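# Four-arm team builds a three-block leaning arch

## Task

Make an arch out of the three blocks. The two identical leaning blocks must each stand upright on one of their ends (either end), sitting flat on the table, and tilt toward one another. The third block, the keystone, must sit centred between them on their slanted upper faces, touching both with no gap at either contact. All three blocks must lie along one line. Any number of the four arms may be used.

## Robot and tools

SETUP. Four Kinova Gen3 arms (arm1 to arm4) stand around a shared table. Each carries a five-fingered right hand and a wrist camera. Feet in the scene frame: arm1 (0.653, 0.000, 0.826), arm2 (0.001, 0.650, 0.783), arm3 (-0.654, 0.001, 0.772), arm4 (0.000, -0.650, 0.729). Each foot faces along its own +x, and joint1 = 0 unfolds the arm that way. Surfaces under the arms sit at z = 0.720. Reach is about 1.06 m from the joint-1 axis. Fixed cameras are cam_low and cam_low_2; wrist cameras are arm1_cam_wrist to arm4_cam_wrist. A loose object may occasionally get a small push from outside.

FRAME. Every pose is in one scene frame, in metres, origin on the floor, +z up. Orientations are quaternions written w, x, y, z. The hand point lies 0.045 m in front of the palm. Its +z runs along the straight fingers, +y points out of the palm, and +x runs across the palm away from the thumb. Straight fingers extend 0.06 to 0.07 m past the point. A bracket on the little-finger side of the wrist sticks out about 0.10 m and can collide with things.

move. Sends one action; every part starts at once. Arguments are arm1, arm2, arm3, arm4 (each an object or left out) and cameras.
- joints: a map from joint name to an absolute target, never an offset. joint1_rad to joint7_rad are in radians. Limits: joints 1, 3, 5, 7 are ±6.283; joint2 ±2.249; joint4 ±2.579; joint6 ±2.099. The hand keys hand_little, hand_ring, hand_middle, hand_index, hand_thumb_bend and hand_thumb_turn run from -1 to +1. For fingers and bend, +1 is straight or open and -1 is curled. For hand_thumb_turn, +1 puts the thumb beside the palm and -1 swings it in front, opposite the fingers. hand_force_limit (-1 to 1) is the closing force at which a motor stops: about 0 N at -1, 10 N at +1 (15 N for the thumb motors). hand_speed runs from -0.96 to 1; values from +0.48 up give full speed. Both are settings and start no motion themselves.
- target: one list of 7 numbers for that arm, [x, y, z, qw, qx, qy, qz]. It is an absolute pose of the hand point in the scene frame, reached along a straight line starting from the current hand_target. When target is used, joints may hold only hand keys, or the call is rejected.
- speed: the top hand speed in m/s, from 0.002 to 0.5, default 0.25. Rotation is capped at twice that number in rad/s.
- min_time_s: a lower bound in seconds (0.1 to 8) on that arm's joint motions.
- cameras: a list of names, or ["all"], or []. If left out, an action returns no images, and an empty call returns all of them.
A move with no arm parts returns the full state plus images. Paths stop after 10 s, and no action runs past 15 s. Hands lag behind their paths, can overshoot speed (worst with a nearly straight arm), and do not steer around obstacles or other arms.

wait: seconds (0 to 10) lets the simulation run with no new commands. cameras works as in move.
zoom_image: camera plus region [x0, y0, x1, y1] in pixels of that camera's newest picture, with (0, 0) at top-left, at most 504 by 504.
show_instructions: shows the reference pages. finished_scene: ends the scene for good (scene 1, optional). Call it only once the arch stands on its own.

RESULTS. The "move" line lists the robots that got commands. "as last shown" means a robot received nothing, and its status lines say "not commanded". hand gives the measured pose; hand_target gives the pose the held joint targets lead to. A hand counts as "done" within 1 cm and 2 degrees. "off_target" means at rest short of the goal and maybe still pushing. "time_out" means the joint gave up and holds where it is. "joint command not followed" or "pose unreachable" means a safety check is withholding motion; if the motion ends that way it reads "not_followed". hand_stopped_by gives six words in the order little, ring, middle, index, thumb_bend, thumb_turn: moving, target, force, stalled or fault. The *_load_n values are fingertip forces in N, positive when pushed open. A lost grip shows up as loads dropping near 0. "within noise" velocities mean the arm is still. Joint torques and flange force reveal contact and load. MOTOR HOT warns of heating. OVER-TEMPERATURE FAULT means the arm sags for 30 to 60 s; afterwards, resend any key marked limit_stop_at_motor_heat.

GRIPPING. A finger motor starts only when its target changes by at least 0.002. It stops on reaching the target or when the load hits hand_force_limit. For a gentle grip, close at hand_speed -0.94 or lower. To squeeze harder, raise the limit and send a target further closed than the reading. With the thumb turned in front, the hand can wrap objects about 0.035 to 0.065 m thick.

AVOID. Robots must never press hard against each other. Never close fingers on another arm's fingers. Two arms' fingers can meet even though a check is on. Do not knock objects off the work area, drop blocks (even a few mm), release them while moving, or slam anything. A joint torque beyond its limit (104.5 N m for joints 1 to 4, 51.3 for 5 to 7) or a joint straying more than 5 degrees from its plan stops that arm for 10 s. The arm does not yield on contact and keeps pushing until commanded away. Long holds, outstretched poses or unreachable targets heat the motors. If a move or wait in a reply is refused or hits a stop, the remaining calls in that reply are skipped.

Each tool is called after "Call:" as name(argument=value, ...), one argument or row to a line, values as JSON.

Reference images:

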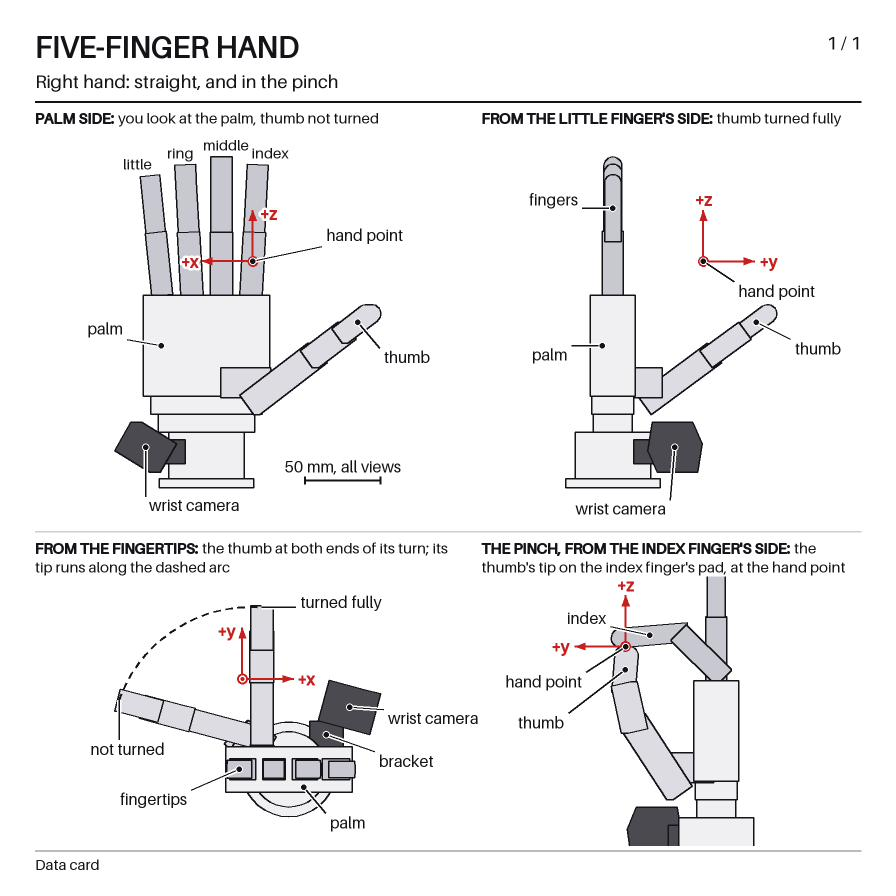

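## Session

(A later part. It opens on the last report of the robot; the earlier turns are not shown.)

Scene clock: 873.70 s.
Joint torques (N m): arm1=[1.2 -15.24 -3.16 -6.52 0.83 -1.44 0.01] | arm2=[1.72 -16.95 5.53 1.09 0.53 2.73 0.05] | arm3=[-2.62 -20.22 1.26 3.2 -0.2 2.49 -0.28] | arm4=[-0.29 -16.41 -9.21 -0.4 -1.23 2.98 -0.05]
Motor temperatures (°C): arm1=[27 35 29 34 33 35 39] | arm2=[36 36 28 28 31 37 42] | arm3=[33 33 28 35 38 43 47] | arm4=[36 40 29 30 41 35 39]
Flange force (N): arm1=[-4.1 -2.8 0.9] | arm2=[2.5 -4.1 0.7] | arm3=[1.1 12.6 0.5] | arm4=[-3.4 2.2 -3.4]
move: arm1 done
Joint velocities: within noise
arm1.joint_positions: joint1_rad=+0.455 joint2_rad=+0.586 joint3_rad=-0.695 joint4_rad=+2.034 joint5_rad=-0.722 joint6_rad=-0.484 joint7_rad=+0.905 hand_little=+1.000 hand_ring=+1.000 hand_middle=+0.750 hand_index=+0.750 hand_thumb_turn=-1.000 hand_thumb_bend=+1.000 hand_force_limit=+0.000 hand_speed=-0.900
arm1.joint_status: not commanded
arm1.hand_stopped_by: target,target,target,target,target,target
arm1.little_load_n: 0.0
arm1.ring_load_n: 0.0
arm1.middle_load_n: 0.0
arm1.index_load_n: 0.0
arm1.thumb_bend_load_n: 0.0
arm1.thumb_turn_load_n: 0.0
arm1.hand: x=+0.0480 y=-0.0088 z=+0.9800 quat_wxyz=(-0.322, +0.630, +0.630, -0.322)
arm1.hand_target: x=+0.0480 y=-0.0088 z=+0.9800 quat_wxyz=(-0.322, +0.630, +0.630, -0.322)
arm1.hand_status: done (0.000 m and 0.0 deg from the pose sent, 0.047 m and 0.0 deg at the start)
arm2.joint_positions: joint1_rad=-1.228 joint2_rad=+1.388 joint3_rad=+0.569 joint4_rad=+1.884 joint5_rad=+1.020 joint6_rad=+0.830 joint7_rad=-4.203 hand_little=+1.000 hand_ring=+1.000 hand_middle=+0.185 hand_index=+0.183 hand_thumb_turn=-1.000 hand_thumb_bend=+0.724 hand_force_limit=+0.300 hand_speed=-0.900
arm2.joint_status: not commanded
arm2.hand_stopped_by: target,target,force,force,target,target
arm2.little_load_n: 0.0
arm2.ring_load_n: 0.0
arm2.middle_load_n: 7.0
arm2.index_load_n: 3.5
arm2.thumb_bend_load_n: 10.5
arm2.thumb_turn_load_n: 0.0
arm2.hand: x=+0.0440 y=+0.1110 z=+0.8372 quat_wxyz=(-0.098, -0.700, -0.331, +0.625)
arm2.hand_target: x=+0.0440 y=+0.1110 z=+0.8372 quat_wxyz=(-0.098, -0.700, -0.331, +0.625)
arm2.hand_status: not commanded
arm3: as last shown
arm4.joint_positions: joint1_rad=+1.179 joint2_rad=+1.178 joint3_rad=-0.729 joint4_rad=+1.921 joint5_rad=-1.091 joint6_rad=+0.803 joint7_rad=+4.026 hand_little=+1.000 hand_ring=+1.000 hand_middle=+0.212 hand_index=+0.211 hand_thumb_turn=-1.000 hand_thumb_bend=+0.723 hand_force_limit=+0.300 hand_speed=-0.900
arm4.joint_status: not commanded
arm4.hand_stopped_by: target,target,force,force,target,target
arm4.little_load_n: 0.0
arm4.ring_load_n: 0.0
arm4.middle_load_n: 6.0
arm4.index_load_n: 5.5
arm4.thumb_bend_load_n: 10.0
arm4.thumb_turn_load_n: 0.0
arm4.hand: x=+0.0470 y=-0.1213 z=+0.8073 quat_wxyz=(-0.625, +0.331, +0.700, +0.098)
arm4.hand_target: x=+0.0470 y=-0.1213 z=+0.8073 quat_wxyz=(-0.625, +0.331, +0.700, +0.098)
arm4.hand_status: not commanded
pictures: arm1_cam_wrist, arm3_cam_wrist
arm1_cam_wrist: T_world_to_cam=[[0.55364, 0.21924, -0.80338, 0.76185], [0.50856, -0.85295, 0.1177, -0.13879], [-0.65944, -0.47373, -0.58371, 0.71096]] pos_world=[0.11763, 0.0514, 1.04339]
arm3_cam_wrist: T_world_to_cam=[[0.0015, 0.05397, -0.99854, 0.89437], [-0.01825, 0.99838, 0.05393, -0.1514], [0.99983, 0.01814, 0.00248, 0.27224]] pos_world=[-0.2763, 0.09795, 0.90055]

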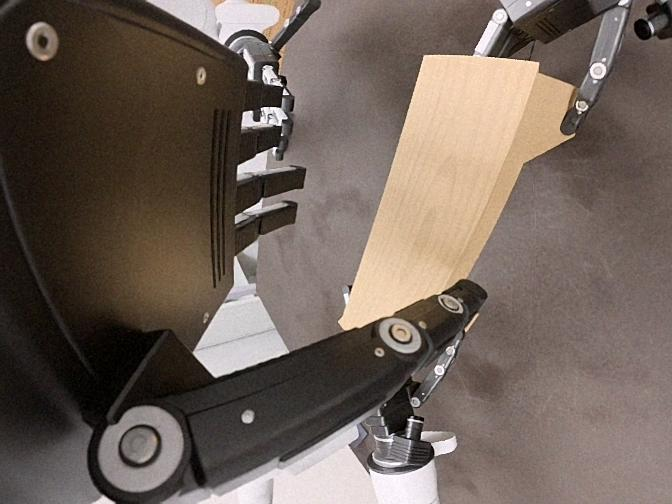

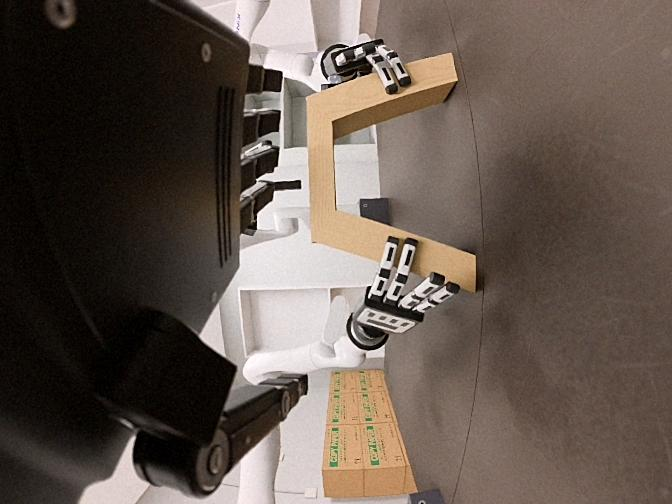

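Call:
move(
  arm1={"target": [0.10, -0.0088, 1.15, 0.3216, -0.6297, -0.6297, 0.3216], "speed": 0.15},
  cameras=["arm1_cam_wrist"],
)

Call:
zoom_image(
  camera="arm1_cam_wrist",
  region=[340, 60, 600, 360],
)

Call:
move(
  arm2={"joints": {"hand_index": 0.195, "hand_middle": 0.21, "hand_speed": -0.96}},
  arm4={"joints": {"hand_index": 0.23, "hand_middle": 0.232, "hand_speed": -0.96}},
  cameras=["arm3_cam_wrist"],
)

Call:
zoom_image(
  camera="arm3_cam_wrist",
  region=[280, 80, 350, 260],
)

Scene clock: 892.17 s.
Joint torques (N m): arm1=[1.22 -8.39 0.74 -9.53 -0.05 -1.98 -0.02] | arm2=[1.73 -16.92 5.57 1.03 0.55 2.76 0.07] | arm3=[-2.6 -20.24 1.24 3.25 -0.24 2.48 -0.28] | arm4=[-0.24 -16.44 -9.24 -0.39 -1.22 2.98 -0.06]
Motor temperatures (°C): arm1=[27 35 29 34 33 35 39] | arm2=[36 36 28 28 31 37 42] | arm3=[33 33 28 35 38 43 47] | arm4=[36 40 29 30 41 35 39]
Flange force (N): arm1=no reading | arm2=[2.5 -4.4 0.7] | arm3=[0.9 12.8 0.6] | arm4=[-3.4 2.4 -3.4]
move: arm1 done
Joint velocities: within noise
arm1.joint_positions: joint1_rad=-0.793 joint2_rad=+0.118 joint3_rad=+0.830 joint4_rad=+1.954 joint5_rad=-0.543 joint6_rad=+0.178 joint7_rad=+0.509 hand_little=+1.000 hand_ring=+1.000 hand_middle=+0.750 hand_index=+0.750 hand_thumb_turn=-1.000 hand_thumb_bend=+1.000 hand_force_limit=+0.000 hand_speed=-0.900
arm1.joint_status: not commanded
arm1.hand_stopped_by: target,target,target,target,target,target
arm1.little_load_n: 0.0
arm1.ring_load_n: 0.0
arm1.middle_load_n: 0.0
arm1.index_load_n: 0.0
arm1.thumb_bend_load_n: 0.0
arm1.thumb_turn_load_n: 0.5
arm1.hand: x=+0.1000 y=-0.0088 z=+1.1500 quat_wxyz=(-0.322, +0.630, +0.630, -0.322)
arm1.hand_target: x=+0.1000 y=-0.0088 z=+1.1500 quat_wxyz=(-0.322, +0.630, +0.630, -0.322)
arm1.hand_status: done (0.000 m and 0.0 deg from the pose sent, 0.178 m and 0.0 deg at the start)
arm2, arm3, arm4: as last shown
arm2.thumb_bend_load_n: 10.0
arm4.middle_load_n: 5.5
arm4.thumb_bend_load_n: 9.5
arm1_cam_wrist: T_world_to_cam=[[0.55364, 0.21924, -0.80338, 0.86964], [0.50856, -0.85295, 0.1177, -0.18525], [-0.65944, -0.47373, -0.58371, 0.84449]] pos_world=[0.16963, 0.0514, 1.21339]

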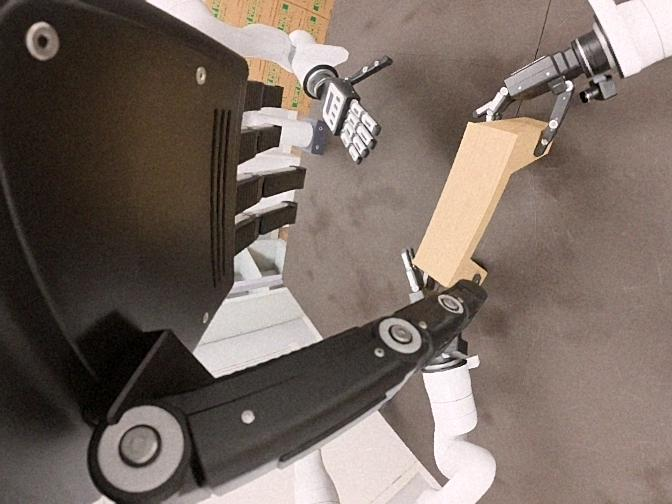

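Scaled by 1.680 from the camera's image (finer frame: 960x720).

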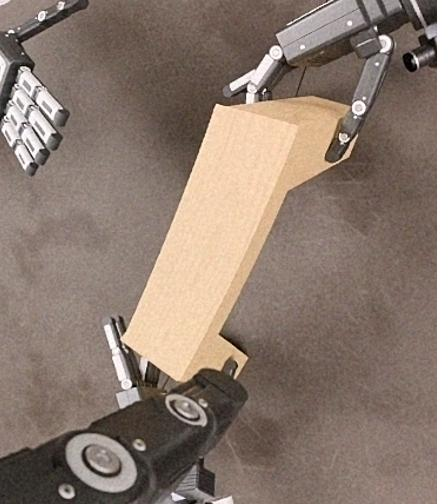

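Scene clock: 892.87 s.
Joint torques (N m): arm1=[1.22 -8.4 0.72 -9.59 -0.05 -1.94 -0.04] | arm2=[1.83 -17.03 5.99 1.67 0.46 3.23 0.07] | arm3=[-2.67 -20.19 1.25 3.27 -0.2 2.48 -0.3] | arm4=[-0.45 -16.22 -9.14 0.28 -0.96 3.11 -0.08]
Motor temperatures (°C): arm1=[27 35 29 34 33 35 39] | arm2=[36 36 28 28 31 37 42] | arm3=[33 33 28 35 38 43 47] | arm4=[36 40 29 30 41 35 39]
Flange force (N): arm1=no reading | arm2=[3.5 -3.0 1.2] | arm3=[0.8 12.6 0.7] | arm4=[-2.9 3.6 -3.1]
move: arm2 done; arm4 done
Joint velocities: within noise
arm1.joint_positions: joint1_rad=-0.793 joint2_rad=+0.118 joint3_rad=+0.830 joint4_rad=+1.954 joint5_rad=-0.543 joint6_rad=+0.178 joint7_rad=+0.509 hand_little=+1.000 hand_ring=+1.000 hand_middle=+0.750 hand_index=+0.750 hand_thumb_turn=-1.000 hand_thumb_bend=+1.000 hand_force_limit=+0.000 hand_speed=-0.900
arm1.joint_status: not commanded
arm1.hand_stopped_by: target,target,target,target,target,target
arm1.little_load_n: 0.0
arm1.ring_load_n: 0.0
arm1.middle_load_n: 0.0
arm1.index_load_n: 0.0
arm1.thumb_bend_load_n: 0.0
arm1.thumb_turn_load_n: 0.0
arm1.hand: x=+0.1000 y=-0.0088 z=+1.1500 quat_wxyz=(-0.322, +0.630, +0.630, -0.322)
arm1.hand_target: x=+0.1000 y=-0.0088 z=+1.1500 quat_wxyz=(-0.322, +0.630, +0.630, -0.322)
arm1.hand_status: not commanded
arm2.joint_positions: joint1_rad=-1.228 joint2_rad=+1.388 joint3_rad=+0.569 joint4_rad=+1.884 joint5_rad=+1.020 joint6_rad=+0.830 joint7_rad=-4.203 hand_little=+1.000 hand_ring=+1.000 hand_middle=+0.211 hand_index=+0.197 hand_thumb_turn=-1.000 hand_thumb_bend=+0.724 hand_force_limit=+0.300 hand_speed=-0.960
arm2.joint_status: all done
arm2.hand_stopped_by: target,target,target,target,target,target
arm2.little_load_n: 0.0
arm2.ring_load_n: 0.0
arm2.middle_load_n: 2.0
arm2.index_load_n: 3.5
arm2.thumb_bend_load_n: 6.5
arm2.thumb_turn_load_n: 0.5
arm2.hand: x=+0.0440 y=+0.1110 z=+0.8372 quat_wxyz=(-0.098, -0.700, -0.331, +0.625)
arm2.hand_target: x=+0.0440 y=+0.1110 z=+0.8372 quat_wxyz=(-0.098, -0.700, -0.331, +0.625)
arm2.hand_status: not commanded
arm3: as last shown
arm4.joint_positions: joint1_rad=+1.179 joint2_rad=+1.178 joint3_rad=-0.729 joint4_rad=+1.921 joint5_rad=-1.091 joint6_rad=+0.803 joint7_rad=+4.026 hand_little=+1.000 hand_ring=+1.000 hand_middle=+0.233 hand_index=+0.230 hand_thumb_turn=-1.000 hand_thumb_bend=+0.723 hand_force_limit=+0.300 hand_speed=-0.960
arm4.joint_status: all done
arm4.hand_stopped_by: target,target,target,target,target,target
arm4.little_load_n: 0.0
arm4.ring_load_n: 0.0
arm4.middle_load_n: 2.5
arm4.index_load_n: 2.0
arm4.thumb_bend_load_n: 4.5
arm4.thumb_turn_load_n: 0.0
arm4.hand: x=+0.0470 y=-0.1213 z=+0.8073 quat_wxyz=(-0.625, +0.331, +0.700, +0.098)
arm4.hand_target: x=+0.0470 y=-0.1213 z=+0.8073 quat_wxyz=(-0.625, +0.331, +0.700, +0.098)
arm4.hand_status: not commanded
arm3_cam_wrist: T_world_to_cam=[[0.0015, 0.05397, -0.99854, 0.89437], [-0.01825, 0.99838, 0.05393, -0.1514], [0.99983, 0.01814, 0.00248, 0.27224]] pos_world=[-0.2763, 0.09795, 0.90055]

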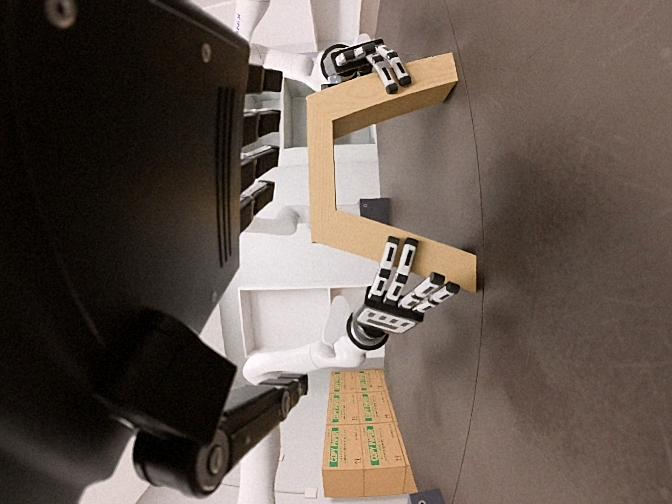

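Scaled by 2.800 from the camera's image (finer frame: 960x720).

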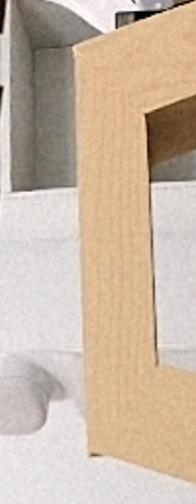

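Call:
move(
  arm2={"joints": {"hand_index": 0.21, "hand_middle": 0.22, "hand_speed": -0.96}},
  arm4={"joints": {"hand_index": 0.24, "hand_middle": 0.243, "hand_speed": -0.96}},
  cameras=["arm3_cam_wrist", "arm1_cam_wrist"],
)

Call:
zoom_image(
  camera="arm3_cam_wrist",
  region=[280, 80, 350, 160],
)

Call:
zoom_image(
  camera="arm3_cam_wrist",
  region=[280, 190, 350, 270],
)

Call:
zoom_image(
  camera="arm3_cam_wrist",
  region=[430, 240, 490, 310],
)

Scene clock: 899.57 s.
Joint torques (N m): arm1=[1.23 -8.37 0.74 -9.61 -0.07 -1.93 -0.02] | arm2=[2.01 -16.63 5.41 1.93 0.25 2.9 0.14] | arm3=[-2.59 -20.28 1.24 3.29 -0.19 2.48 -0.29] | arm4=[-0.6 -15.7 -8.25 0.55 -0.77 2.54 -0.19]
Motor temperatures (°C): arm1=[27 35 29 34 33 35 39] | arm2=[36 36 28 28 31 37 42] | arm3=[33 33 28 35 38 43 47] | arm4=[36 40 29 30 41 35 39]
Flange force (N): arm1=no reading | arm2=[2.3 -2.5 1.0] | arm3=[0.9 12.9 0.4] | arm4=[-0.9 3.5 -3.6]
move: arm2 done; arm4 done
Joint velocities: within noise
arm1.joint_positions: joint1_rad=-0.793 joint2_rad=+0.118 joint3_rad=+0.830 joint4_rad=+1.954 joint5_rad=-0.543 joint6_rad=+0.178 joint7_rad=+0.509 hand_little=+1.000 hand_ring=+1.000 hand_middle=+0.750 hand_index=+0.750 hand_thumb_turn=-1.000 hand_thumb_bend=+1.000 hand_force_limit=+0.000 hand_speed=-0.900
arm1.joint_status: not commanded
arm1.hand_stopped_by: target,target,target,target,target,target
arm1.little_load_n: 0.0
arm1.ring_load_n: 0.0
arm1.middle_load_n: 0.0
arm1.index_load_n: 0.0
arm1.thumb_bend_load_n: 0.0
arm1.thumb_turn_load_n: 0.0
arm1.hand: x=+0.1000 y=-0.0088 z=+1.1500 quat_wxyz=(-0.322, +0.630, +0.630, -0.322)
arm1.hand_target: x=+0.1000 y=-0.0088 z=+1.1500 quat_wxyz=(-0.322, +0.630, +0.630, -0.322)
arm1.hand_status: not commanded
arm2.joint_positions: joint1_rad=-1.228 joint2_rad=+1.388 joint3_rad=+0.569 joint4_rad=+1.884 joint5_rad=+1.020 joint6_rad=+0.830 joint7_rad=-4.203 hand_little=+1.000 hand_ring=+1.000 hand_middle=+0.220 hand_index=+0.210 hand_thumb_turn=-1.000 hand_thumb_bend=+0.723 hand_force_limit=+0.300 hand_speed=-0.960
arm2.joint_status: all done
arm2.hand_stopped_by: target,target,target,target,target,target
arm2.little_load_n: 0.0
arm2.ring_load_n: 0.0
arm2.middle_load_n: 1.0
arm2.index_load_n: 2.0
arm2.thumb_bend_load_n: 4.5
arm2.thumb_turn_load_n: 0.0
arm2.hand: x=+0.0440 y=+0.1110 z=+0.8372 quat_wxyz=(-0.098, -0.700, -0.331, +0.625)
arm2.hand_target: x=+0.0440 y=+0.1110 z=+0.8372 quat_wxyz=(-0.098, -0.700, -0.331, +0.625)
arm2.hand_status: not commanded
arm3: as last shown
arm3.index_load_n: -0.5
arm3.thumb_turn_load_n: 0.0
arm4.joint_positions: joint1_rad=+1.179 joint2_rad=+1.178 joint3_rad=-0.729 joint4_rad=+1.921 joint5_rad=-1.091 joint6_rad=+0.803 joint7_rad=+4.026 hand_little=+1.000 hand_ring=+1.000 hand_middle=+0.244 hand_index=+0.240 hand_thumb_turn=-1.000 hand_thumb_bend=+0.721 hand_force_limit=+0.300 hand_speed=-0.960
arm4.joint_status: all done
arm4.hand_stopped_by: target,target,target,target,target,target
arm4.little_load_n: 0.0
arm4.ring_load_n: 0.0
arm4.middle_load_n: 0.0
arm4.index_load_n: 0.5
arm4.thumb_bend_load_n: 2.0
arm4.thumb_turn_load_n: 0.0
arm4.hand: x=+0.0470 y=-0.1213 z=+0.8073 quat_wxyz=(-0.625, +0.331, +0.700, +0.098)
arm4.hand_target: x=+0.0470 y=-0.1213 z=+0.8073 quat_wxyz=(-0.625, +0.331, +0.700, +0.098)
arm4.hand_status: not commanded
pictures: arm1_cam_wrist, arm3_cam_wrist
arm1_cam_wrist: T_world_to_cam=[[0.55364, 0.21924, -0.80338, 0.86964], [0.50856, -0.85295, 0.1177, -0.18525], [-0.65944, -0.47373, -0.58371, 0.84449]] pos_world=[0.16963, 0.0514, 1.21339]
arm3_cam_wrist: T_world_to_cam=[[0.0015, 0.05397, -0.99854, 0.89437], [-0.01825, 0.99838, 0.05393, -0.1514], [0.99983, 0.01814, 0.00248, 0.27224]] pos_world=[-0.2763, 0.09795, 0.90055]

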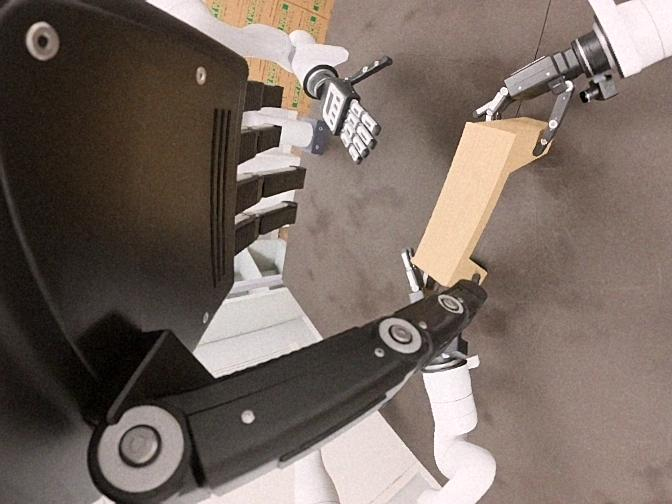

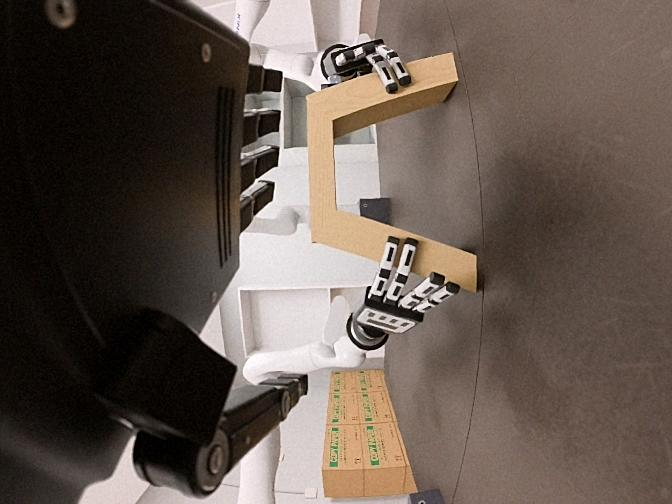

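Scaled by 6.300 from the camera's image (finer frame: 960x720).

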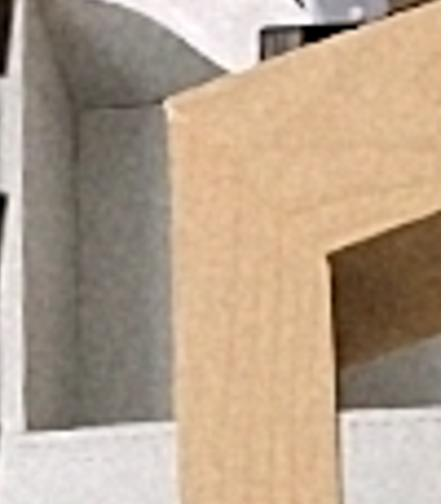

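Scaled by 6.300 from the camera's image (finer frame: 960x720).

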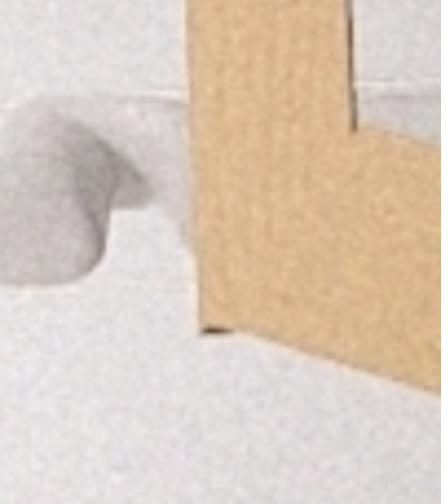

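Scaled by 7.200 from the camera's image (finer frame: 960x720).

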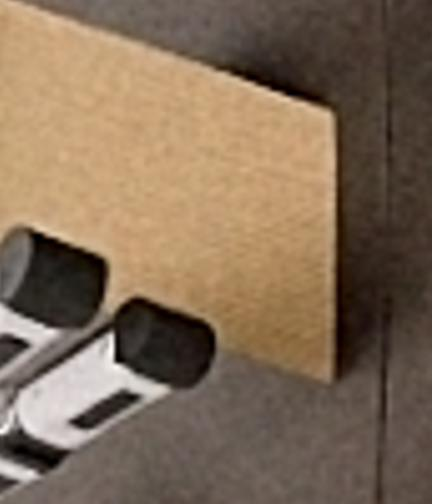

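Call:
move(
  arm2={"joints": {"hand_index": 0.225, "hand_middle": 0.232, "hand_speed": -0.96}},
  arm4={"joints": {"hand_index": 0.25, "hand_middle": 0.25, "hand_thumb_bend": 0.725, "hand_speed": -0.96}},
  cameras=["arm3_cam_wrist"],
)

Call:
zoom_image(
  camera="arm3_cam_wrist",
  region=[280, 80, 350, 260],
)

Scene clock: 904.27 s.
Joint torques (N m): arm1=[1.19 -8.37 0.77 -9.55 -0.05 -1.94 -0.04] | arm2=[2.44 -15.95 4.48 2.03 0.03 2.25 0.22] | arm3=[-2.59 -20.26 1.29 3.22 -0.2 2.47 -0.26] | arm4=[-0.36 -15.65 -7.87 0.33 -0.78 2.32 -0.22]
Motor temperatures (°C): arm1=[27 34 29 34 33 35 39] | arm2=[36 36 28 28 31 37 42] | arm3=[33 33 28 35 38 43 47] | arm4=[36 40 29 30 41 35 39]
Flange force (N): arm1=no reading | arm2=[0.0 -2.6 -0.1] | arm3=[1.1 12.7 0.3] | arm4=[-0.5 2.9 -3.3]
move: arm2 done; arm4 done
Joint velocities: within noise
arm1.joint_positions: joint1_rad=-0.793 joint2_rad=+0.118 joint3_rad=+0.830 joint4_rad=+1.954 joint5_rad=-0.543 joint6_rad=+0.178 joint7_rad=+0.509 hand_little=+1.000 hand_ring=+1.000 hand_middle=+0.750 hand_index=+0.750 hand_thumb_turn=-1.000 hand_thumb_bend=+1.000 hand_force_limit=+0.000 hand_speed=-0.900
arm1.joint_status: not commanded
arm1.hand_stopped_by: target,target,target,target,target,target
arm1.little_load_n: -0.5
arm1.ring_load_n: 0.0
arm1.middle_load_n: 0.0
arm1.index_load_n: 0.0
arm1.thumb_bend_load_n: 0.0
arm1.thumb_turn_load_n: 0.0
arm1.hand: x=+0.1000 y=-0.0088 z=+1.1500 quat_wxyz=(-0.322, +0.630, +0.630, -0.322)
arm1.hand_target: x=+0.1000 y=-0.0088 z=+1.1500 quat_wxyz=(-0.322, +0.630, +0.630, -0.322)
arm1.hand_status: not commanded
arm2.joint_positions: joint1_rad=-1.228 joint2_rad=+1.388 joint3_rad=+0.569 joint4_rad=+1.884 joint5_rad=+1.020 joint6_rad=+0.830 joint7_rad=-4.203 hand_little=+1.000 hand_ring=+1.000 hand_middle=+0.232 hand_index=+0.226 hand_thumb_turn=-1.000 hand_thumb_bend=+0.722 hand_force_limit=+0.300 hand_speed=-0.960
arm2.joint_status: all done
arm2.hand_stopped_by: target,target,target,target,target,target
arm2.little_load_n: 0.0
arm2.ring_load_n: 0.0
arm2.middle_load_n: 0.0
arm2.index_load_n: 0.5
arm2.thumb_bend_load_n: 2.0
arm2.thumb_turn_load_n: 0.0
arm2.hand: x=+0.0440 y=+0.1110 z=+0.8372 quat_wxyz=(-0.098, -0.700, -0.331, +0.625)
arm2.hand_target: x=+0.0440 y=+0.1110 z=+0.8372 quat_wxyz=(-0.098, -0.700, -0.331, +0.625)
arm2.hand_status: not commanded
arm3: as last shown
arm3.index_load_n: 0.0
arm3.thumb_turn_load_n: -0.5
arm4.joint_positions: joint1_rad=+1.179 joint2_rad=+1.178 joint3_rad=-0.729 joint4_rad=+1.921 joint5_rad=-1.091 joint6_rad=+0.803 joint7_rad=+4.026 hand_little=+1.000 hand_ring=+1.000 hand_middle=+0.250 hand_index=+0.250 hand_thumb_turn=-1.000 hand_thumb_bend=+0.726 hand_force_limit=+0.300 hand_speed=-0.960
arm4.joint_status: all done
arm4.hand_stopped_by: target,target,target,target,target,target
arm4.little_load_n: 0.0
arm4.ring_load_n: 0.0
arm4.middle_load_n: 0.0
arm4.index_load_n: 0.0
arm4.thumb_bend_load_n: 0.5
arm4.thumb_turn_load_n: 0.0
arm4.hand: x=+0.0470 y=-0.1213 z=+0.8073 quat_wxyz=(-0.625, +0.331, +0.700, +0.098)
arm4.hand_target: x=+0.0470 y=-0.1213 z=+0.8073 quat_wxyz=(-0.625, +0.331, +0.700, +0.098)
arm4.hand_status: not commanded
arm3_cam_wrist: T_world_to_cam=[[0.0015, 0.05397, -0.99854, 0.89437], [-0.01825, 0.99838, 0.05393, -0.1514], [0.99983, 0.01814, 0.00248, 0.27224]] pos_world=[-0.2763, 0.09795, 0.90055]

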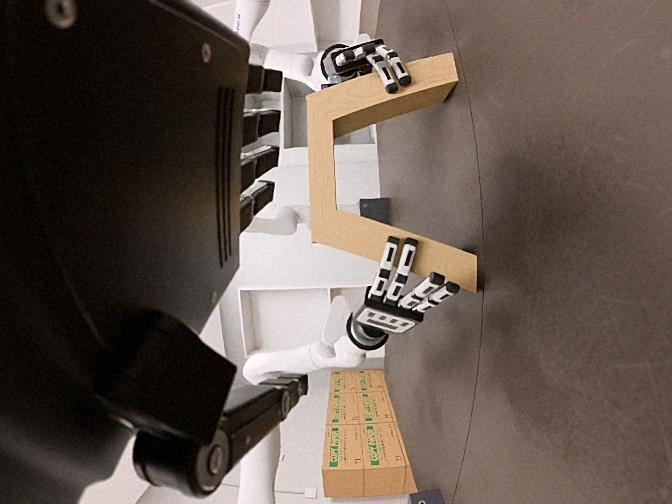

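Scaled by 2.800 from the camera's image (finer frame: 960x720).

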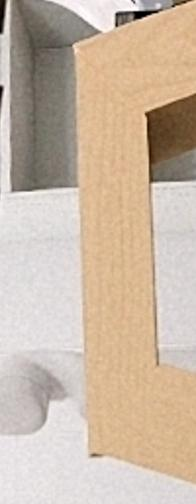

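Call:
move(
  arm2={"joints": {"hand_index": 0.24, "hand_middle": 0.242, "hand_thumb_bend": 0.725, "hand_speed": -0.96}},
  arm4={"joints": {"hand_index": 0.27, "hand_middle": 0.27, "hand_thumb_bend": 0.74, "hand_speed": -0.96}},
  cameras=["arm3_cam_wrist"],
)

Call:
zoom_image(
  camera="arm3_cam_wrist",
  region=[280, 80, 350, 260],
)

Scene clock: 908.77 s.
Joint torques (N m): arm1=[1.25 -8.38 0.77 -9.63 -0.08 -1.93 -0.04] | arm2=[2.15 -16.06 4.3 1.77 0.12 2.11 0.27] | arm3=[-2.56 -20.2 1.25 3.24 -0.23 2.47 -0.29] | arm4=[-0.23 -15.76 -7.86 0.14 -0.82 2.27 -0.21]
Motor temperatures (°C): arm1=[27 34 29 34 33 35 39] | arm2=[36 36 28 28 31 37 42] | arm3=[33 33 28 35 38 43 47] | arm4=[36 40 29 30 41 35 39]
Flange force (N): arm1=no reading | arm2=[0.0 -3.1 0.3] | arm3=[0.9 12.6 0.5] | arm4=[-0.7 2.6 -3.1]
move: arm2 done; arm4 done
Joint velocities: within noise
arm1.joint_positions: joint1_rad=-0.793 joint2_rad=+0.118 joint3_rad=+0.830 joint4_rad=+1.954 joint5_rad=-0.543 joint6_rad=+0.178 joint7_rad=+0.509 hand_little=+1.000 hand_ring=+1.000 hand_middle=+0.750 hand_index=+0.750 hand_thumb_turn=-1.000 hand_thumb_bend=+1.000 hand_force_limit=+0.000 hand_speed=-0.900
arm1.joint_status: not commanded
arm1.hand_stopped_by: target,target,target,target,target,target
arm1.little_load_n: 0.0
arm1.ring_load_n: 0.0
arm1.middle_load_n: 0.0
arm1.index_load_n: 0.0
arm1.thumb_bend_load_n: 0.0
arm1.thumb_turn_load_n: 0.0
arm1.hand: x=+0.1000 y=-0.0088 z=+1.1500 quat_wxyz=(-0.322, +0.630, +0.630, -0.322)
arm1.hand_target: x=+0.1000 y=-0.0088 z=+1.1500 quat_wxyz=(-0.322, +0.630, +0.630, -0.322)
arm1.hand_status: not commanded
arm2.joint_positions: joint1_rad=-1.228 joint2_rad=+1.388 joint3_rad=+0.569 joint4_rad=+1.884 joint5_rad=+1.020 joint6_rad=+0.830 joint7_rad=-4.203 hand_little=+1.000 hand_ring=+1.000 hand_middle=+0.242 hand_index=+0.240 hand_thumb_turn=-1.000 hand_thumb_bend=+0.727 hand_force_limit=+0.300 hand_speed=-0.960
arm2.joint_status: all done
arm2.hand_stopped_by: target,target,target,target,target,target
arm2.little_load_n: 0.0
arm2.ring_load_n: 0.0
arm2.middle_load_n: 0.0
arm2.index_load_n: 0.0
arm2.thumb_bend_load_n: 1.0
arm2.thumb_turn_load_n: -0.5
arm2.hand: x=+0.0440 y=+0.1110 z=+0.8372 quat_wxyz=(-0.098, -0.700, -0.331, +0.625)
arm2.hand_target: x=+0.0440 y=+0.1110 z=+0.8372 quat_wxyz=(-0.098, -0.700, -0.331, +0.625)
arm2.hand_status: not commanded
arm3: as last shown
arm3.little_load_n: -0.5
arm4.joint_positions: joint1_rad=+1.179 joint2_rad=+1.178 joint3_rad=-0.729 joint4_rad=+1.921 joint5_rad=-1.091 joint6_rad=+0.803 joint7_rad=+4.026 hand_little=+1.000 hand_ring=+1.000 hand_middle=+0.270 hand_index=+0.270 hand_thumb_turn=-1.000 hand_thumb_bend=+0.740 hand_force_limit=+0.300 hand_speed=-0.960
arm4.joint_status: all done
arm4.hand_stopped_by: target,target,target,target,target,target
arm4.little_load_n: 0.0
arm4.ring_load_n: 0.0
arm4.middle_load_n: -0.5
arm4.index_load_n: 0.0
arm4.thumb_bend_load_n: 0.0
arm4.thumb_turn_load_n: 0.0
arm4.hand: x=+0.0470 y=-0.1213 z=+0.8073 quat_wxyz=(-0.625, +0.331, +0.700, +0.098)
arm4.hand_target: x=+0.0470 y=-0.1213 z=+0.8073 quat_wxyz=(-0.625, +0.331, +0.700, +0.098)
arm4.hand_status: not commanded
arm3_cam_wrist: T_world_to_cam=[[0.0015, 0.05397, -0.99854, 0.89437], [-0.01825, 0.99838, 0.05393, -0.1514], [0.99983, 0.01814, 0.00248, 0.27224]] pos_world=[-0.2763, 0.09795, 0.90055]

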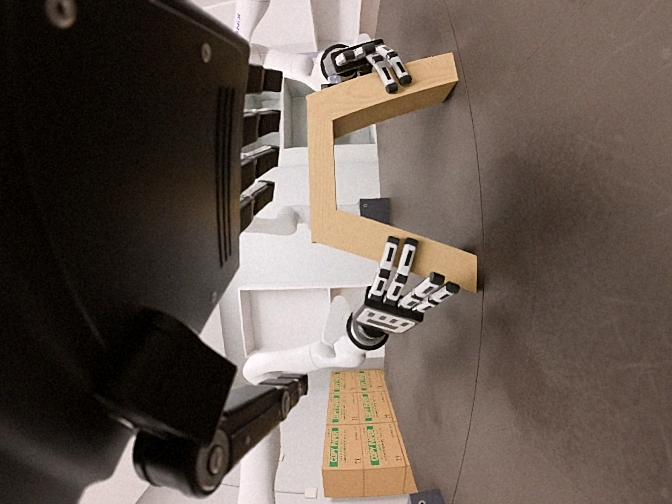

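Scaled by 2.800 from the camera's image (finer frame: 960x720).

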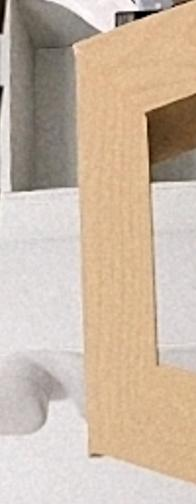

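Call:
move(
  arm2={"joints": {"hand_index": 0.26, "hand_middle": 0.26, "hand_thumb_bend": 0.745, "hand_speed": -0.96}},
  arm4={"joints": {"hand_index": 0.4, "hand_middle": 0.4, "hand_thumb_bend": 0.82, "hand_speed": -0.94}},
  cameras=["arm3_cam_wrist", "arm1_cam_wrist"],
)

Call:
zoom_image(
  camera="arm3_cam_wrist",
  region=[280, 30, 490, 310],
)

Scene clock: 913.57 s.
Joint torques (N m): arm1=[1.28 -8.37 0.78 -9.51 -0.08 -1.94 0.02] | arm2=[1.65 -16.28 4.12 1.3 0.25 2.06 0.27] | arm3=[-2.6 -20.26 1.27 3.25 -0.24 2.5 -0.28] | arm4=[-0.21 -15.77 -7.87 0.16 -0.82 2.28 -0.2]
Motor temperatures (°C): arm1=[27 34 29 34 33 35 39] | arm2=[36 36 28 28 31 37 42] | arm3=[33 33 28 35 38 43 47] | arm4=[36 40 29 30 41 35 39]
Flange force (N): arm1=no reading | arm2=[0.0 -3.9 1.2] | arm3=[0.9 12.8 0.6] | arm4=[-0.7 2.7 -3.1]
move: arm2 done; arm4 done
Joint velocities: within noise
arm1.joint_positions: joint1_rad=-0.793 joint2_rad=+0.118 joint3_rad=+0.830 joint4_rad=+1.954 joint5_rad=-0.543 joint6_rad=+0.178 joint7_rad=+0.509 hand_little=+1.000 hand_ring=+1.000 hand_middle=+0.750 hand_index=+0.750 hand_thumb_turn=-1.000 hand_thumb_bend=+1.000 hand_force_limit=+0.000 hand_speed=-0.900
arm1.joint_status: not commanded
arm1.hand_stopped_by: target,target,target,target,target,target
arm1.little_load_n: 0.0
arm1.ring_load_n: 0.0
arm1.middle_load_n: 0.0
arm1.index_load_n: 0.0
arm1.thumb_bend_load_n: 0.0
arm1.thumb_turn_load_n: 0.0
arm1.hand: x=+0.1000 y=-0.0088 z=+1.1500 quat_wxyz=(-0.322, +0.630, +0.630, -0.322)
arm1.hand_target: x=+0.1000 y=-0.0088 z=+1.1500 quat_wxyz=(-0.322, +0.630, +0.630, -0.322)
arm1.hand_status: not commanded
arm2.joint_positions: joint1_rad=-1.228 joint2_rad=+1.388 joint3_rad=+0.569 joint4_rad=+1.884 joint5_rad=+1.020 joint6_rad=+0.830 joint7_rad=-4.203 hand_little=+1.000 hand_ring=+1.000 hand_middle=+0.260 hand_index=+0.260 hand_thumb_turn=-1.000 hand_thumb_bend=+0.746 hand_force_limit=+0.300 hand_speed=-0.960
arm2.joint_status: all done
arm2.hand_stopped_by: target,target,target,target,target,target
arm2.little_load_n: 0.0
arm2.ring_load_n: 0.0
arm2.middle_load_n: 0.0
arm2.index_load_n: 0.0
arm2.thumb_bend_load_n: -0.5
arm2.thumb_turn_load_n: 0.0
arm2.hand: x=+0.0440 y=+0.1110 z=+0.8372 quat_wxyz=(-0.098, -0.700, -0.331, +0.625)
arm2.hand_target: x=+0.0440 y=+0.1110 z=+0.8372 quat_wxyz=(-0.098, -0.700, -0.331, +0.625)
arm2.hand_status: not commanded
arm3.joint_positions: joint1_rad=-0.500 joint2_rad=+1.169 joint3_rad=-0.536 joint4_rad=+2.309 joint5_rad=+1.789 joint6_rad=+2.091 joint7_rad=-3.524 hand_little=+1.000 hand_ring=+1.000 hand_middle=+1.000 hand_index=+1.000 hand_thumb_turn=+1.000 hand_thumb_bend=+1.000 hand_force_limit=+0.000 hand_speed=-0.800
arm3.joint_status: not commanded
arm3.hand_stopped_by: target,target,target,target,target,target
arm3.little_load_n: 0.0
arm3.ring_load_n: 0.0
arm3.middle_load_n: 0.0
arm3.index_load_n: 0.0
arm3.thumb_bend_load_n: -0.5
arm3.thumb_turn_load_n: -0.5
arm3.hand: x=-0.1600 y=+0.1000 z=+0.8900 quat_wxyz=(-0.425, +0.283, -0.658, +0.553)
arm3.hand_target: x=-0.1600 y=+0.1000 z=+0.8900 quat_wxyz=(-0.425, +0.283, -0.658, +0.553)
arm3.hand_status: not commanded
arm4.joint_positions: joint1_rad=+1.179 joint2_rad=+1.178 joint3_rad=-0.729 joint4_rad=+1.921 joint5_rad=-1.091 joint6_rad=+0.803 joint7_rad=+4.026 hand_little=+1.000 hand_ring=+1.000 hand_middle=+0.400 hand_index=+0.400 hand_thumb_turn=-1.000 hand_thumb_bend=+0.820 hand_force_limit=+0.300 hand_speed=-0.940
arm4.joint_status: all done
arm4.hand_stopped_by: target,target,target,target,target,target
arm4.little_load_n: 0.0
arm4.ring_load_n: 0.0
arm4.middle_load_n: 0.0
arm4.index_load_n: 0.0
arm4.thumb_bend_load_n: 0.0
arm4.thumb_turn_load_n: 0.0
arm4.hand: x=+0.0470 y=-0.1213 z=+0.8073 quat_wxyz=(-0.625, +0.331, +0.700, +0.098)
arm4.hand_target: x=+0.0470 y=-0.1213 z=+0.8073 quat_wxyz=(-0.625, +0.331, +0.700, +0.098)
arm4.hand_status: not commanded
pictures: arm1_cam_wrist, arm3_cam_wrist
arm1_cam_wrist: T_world_to_cam=[[0.55364, 0.21924, -0.80338, 0.86964], [0.50856, -0.85295, 0.1177, -0.18525], [-0.65944, -0.47373, -0.58371, 0.84449]] pos_world=[0.16963, 0.0514, 1.21339]
arm3_cam_wrist: T_world_to_cam=[[0.0015, 0.05397, -0.99854, 0.89437], [-0.01825, 0.99838, 0.05393, -0.1514], [0.99983, 0.01814, 0.00248, 0.27224]] pos_world=[-0.2763, 0.09795, 0.90055]

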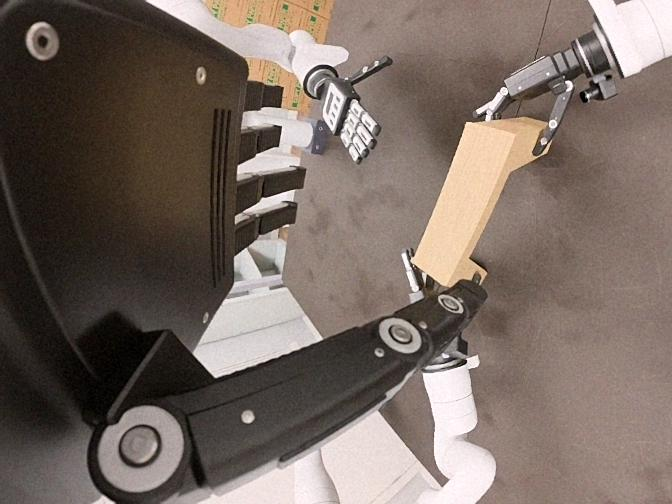

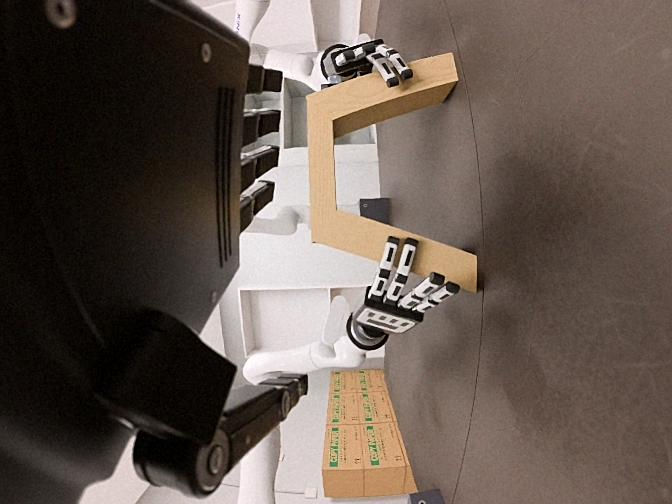

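Scaled by 1.800 from the camera's image (finer frame: 960x720).

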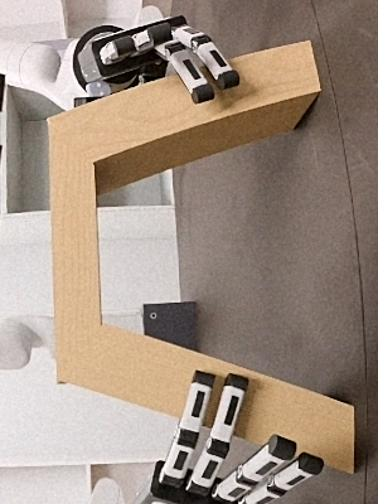

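Call:
move(
  arm2={"joints": {"hand_index": 0.4, "hand_middle": 0.4, "hand_thumb_bend": 0.82, "hand_speed": -0.94}},
  arm4={"joints": {"hand_index": 0.7, "hand_middle": 0.7, "hand_thumb_bend": 1.0, "hand_speed": -0.9}},
  cameras=["arm3_cam_wrist", "arm2_cam_wrist", "arm4_cam_wrist", "cam_low", "cam_low_2"],
)

Call:
zoom_image(
  camera="arm3_cam_wrist",
  region=[280, 30, 490, 310],
)

Scene clock: 919.00 s.
Joint torques (N m): arm1=[1.17 -8.38 0.79 -9.56 -0.07 -1.94 -0.01] | arm2=[1.62 -16.25 4.13 1.35 0.25 2.06 0.26] | arm3=[-2.6 -20.24 1.17 3.25 -0.18 2.5 -0.27] | arm4=[-0.23 -15.73 -7.86 0.16 -0.83 2.28 -0.21]
Motor temperatures (°C): arm1=[27 34 29 34 33 35 39] | arm2=[36 36 28 28 31 37 42] | arm3=[33 33 28 35 38 43 47] | arm4=[36 40 29 30 41 35 39]
Flange force (N): arm1=no reading | arm2=[-0.1 -3.6 1.2] | arm3=[1.0 12.8 0.5] | arm4=[-0.6 2.7 -3.2]
move: arm2 done; arm4 done
Joint velocities: within noise
arm1.joint_positions: joint1_rad=-0.793 joint2_rad=+0.118 joint3_rad=+0.830 joint4_rad=+1.954 joint5_rad=-0.543 joint6_rad=+0.178 joint7_rad=+0.509 hand_little=+1.000 hand_ring=+1.000 hand_middle=+0.750 hand_index=+0.750 hand_thumb_turn=-1.000 hand_thumb_bend=+1.000 hand_force_limit=+0.000 hand_speed=-0.900
arm1.joint_status: not commanded
arm1.hand_stopped_by: target,target,target,target,target,target
arm1.little_load_n: 0.0
arm1.ring_load_n: 0.0
arm1.middle_load_n: 0.0
arm1.index_load_n: 0.0
arm1.thumb_bend_load_n: 0.0
arm1.thumb_turn_load_n: 0.0
arm1.hand: x=+0.1000 y=-0.0088 z=+1.1500 quat_wxyz=(-0.322, +0.630, +0.630, -0.322)
arm1.hand_target: x=+0.1000 y=-0.0088 z=+1.1500 quat_wxyz=(-0.322, +0.630, +0.630, -0.322)
arm1.hand_status: not commanded
arm2.joint_positions: joint1_rad=-1.228 joint2_rad=+1.388 joint3_rad=+0.569 joint4_rad=+1.884 joint5_rad=+1.020 joint6_rad=+0.830 joint7_rad=-4.203 hand_little=+1.000 hand_ring=+1.000 hand_middle=+0.400 hand_index=+0.400 hand_thumb_turn=-1.000 hand_thumb_bend=+0.820 hand_force_limit=+0.300 hand_speed=-0.940
arm2.joint_status: all done
arm2.hand_stopped_by: target,target,target,target,target,target
arm2.little_load_n: 0.0
arm2.ring_load_n: 0.0
arm2.middle_load_n: 0.0
arm2.index_load_n: 0.0
arm2.thumb_bend_load_n: 0.0
arm2.thumb_turn_load_n: 0.0
arm2.hand: x=+0.0440 y=+0.1110 z=+0.8372 quat_wxyz=(-0.098, -0.700, -0.331, +0.625)
arm2.hand_target: x=+0.0440 y=+0.1110 z=+0.8372 quat_wxyz=(-0.098, -0.700, -0.331, +0.625)
arm2.hand_status: not commanded
arm3: as last shown
arm3.thumb_bend_load_n: 0.0
arm3.thumb_turn_load_n: 0.0
arm4.joint_positions: joint1_rad=+1.179 joint2_rad=+1.178 joint3_rad=-0.729 joint4_rad=+1.921 joint5_rad=-1.091 joint6_rad=+0.803 joint7_rad=+4.026 hand_little=+1.000 hand_ring=+1.000 hand_middle=+0.700 hand_index=+0.700 hand_thumb_turn=-1.000 hand_thumb_bend=+1.000 hand_force_limit=+0.300 hand_speed=-0.900
arm4.joint_status: all done
arm4.hand_stopped_by: target,target,target,target,target,target
arm4.little_load_n: 0.0
arm4.ring_load_n: 0.0
arm4.middle_load_n: 0.0
arm4.index_load_n: 0.0
arm4.thumb_bend_load_n: 0.0
arm4.thumb_turn_load_n: 0.0
arm4.hand: x=+0.0470 y=-0.1213 z=+0.8073 quat_wxyz=(-0.625, +0.331, +0.700, +0.098)
arm4.hand_target: x=+0.0470 y=-0.1213 z=+0.8073 quat_wxyz=(-0.625, +0.331, +0.700, +0.098)
arm4.hand_status: not commanded
pictures: arm2_cam_wrist, arm3_cam_wrist, arm4_cam_wrist, cam_low, cam_low_2
arm2_cam_wrist: T_world_to_cam=[[0.54524, -0.6698, -0.50408, 0.47891], [0.52115, -0.20015, 0.82966, -0.69728], [-0.6566, -0.71506, 0.23994, 0.02422]] pos_world=[0.11817, 0.19853, 0.8141]
arm3_cam_wrist: T_world_to_cam=[[0.0015, 0.05397, -0.99854, 0.89437], [-0.01825, 0.99838, 0.05393, -0.1514], [0.99983, 0.01814, 0.00248, 0.27224]] pos_world=[-0.2763, 0.09795, 0.90055]
arm4_cam_wrist: T_world_to_cam=[[0.58028, 0.81374, 0.0332, 0.03857], [0.54165, -0.35517, -0.76189, 0.54962], [-0.60819, 0.46009, -0.64686, 0.72369]] pos_world=[0.12005, -0.16914, 0.88559]

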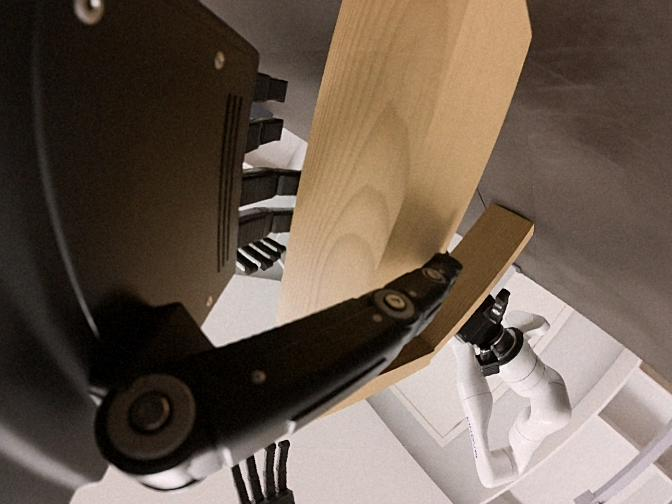

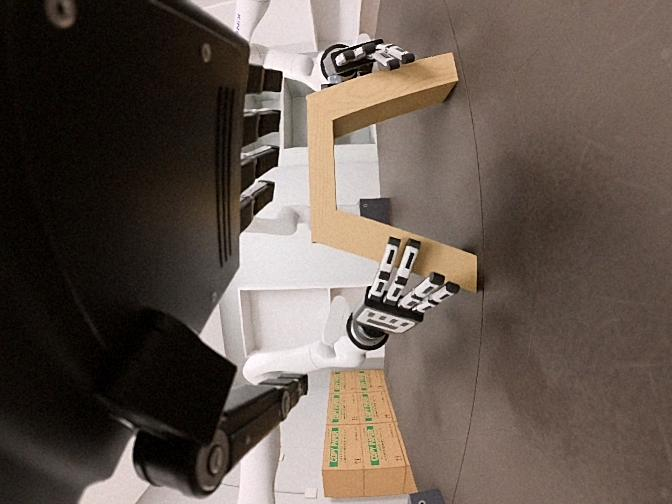

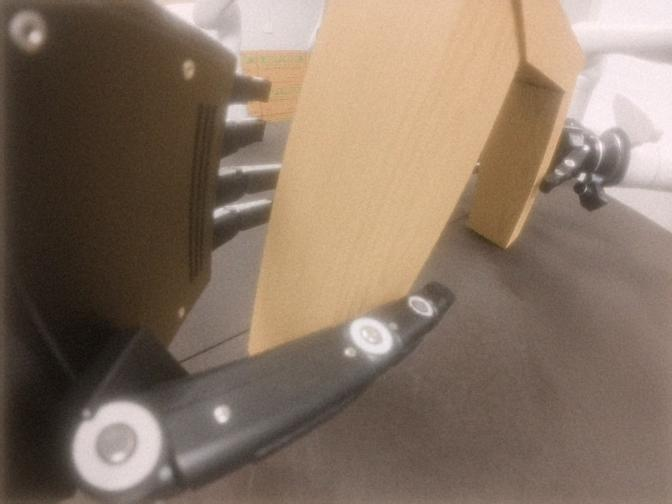

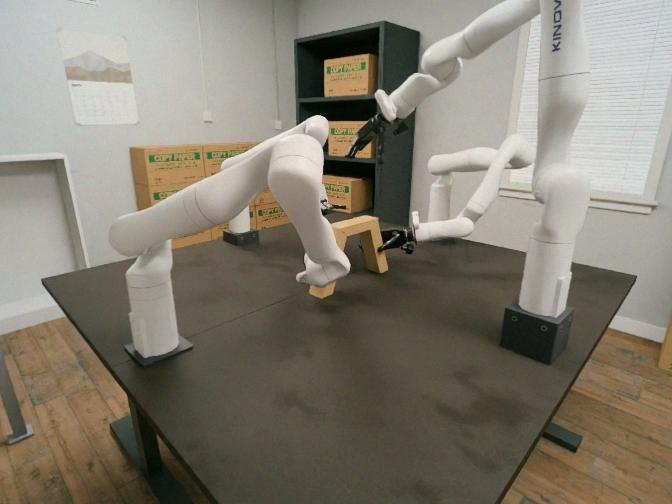

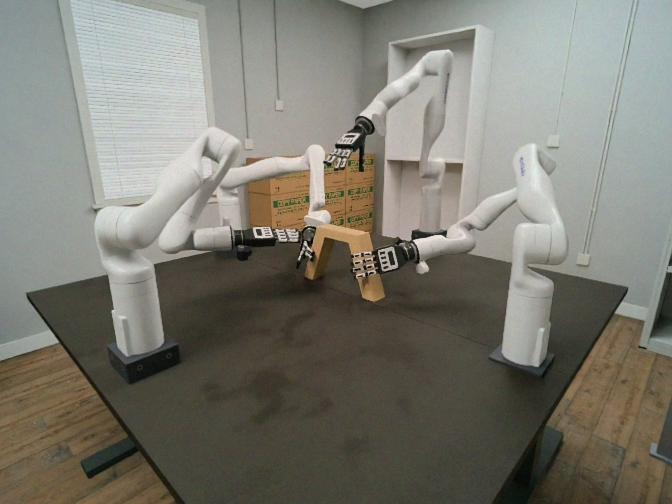

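Scaled by 1.800 from the camera's image (finer frame: 960x720).

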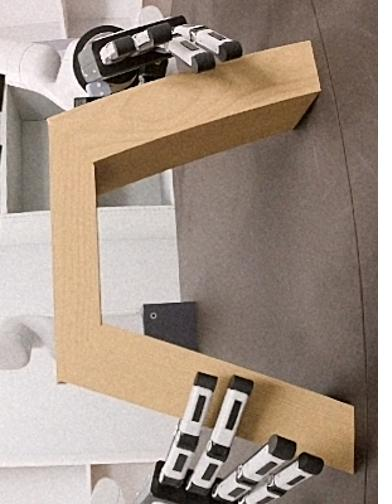

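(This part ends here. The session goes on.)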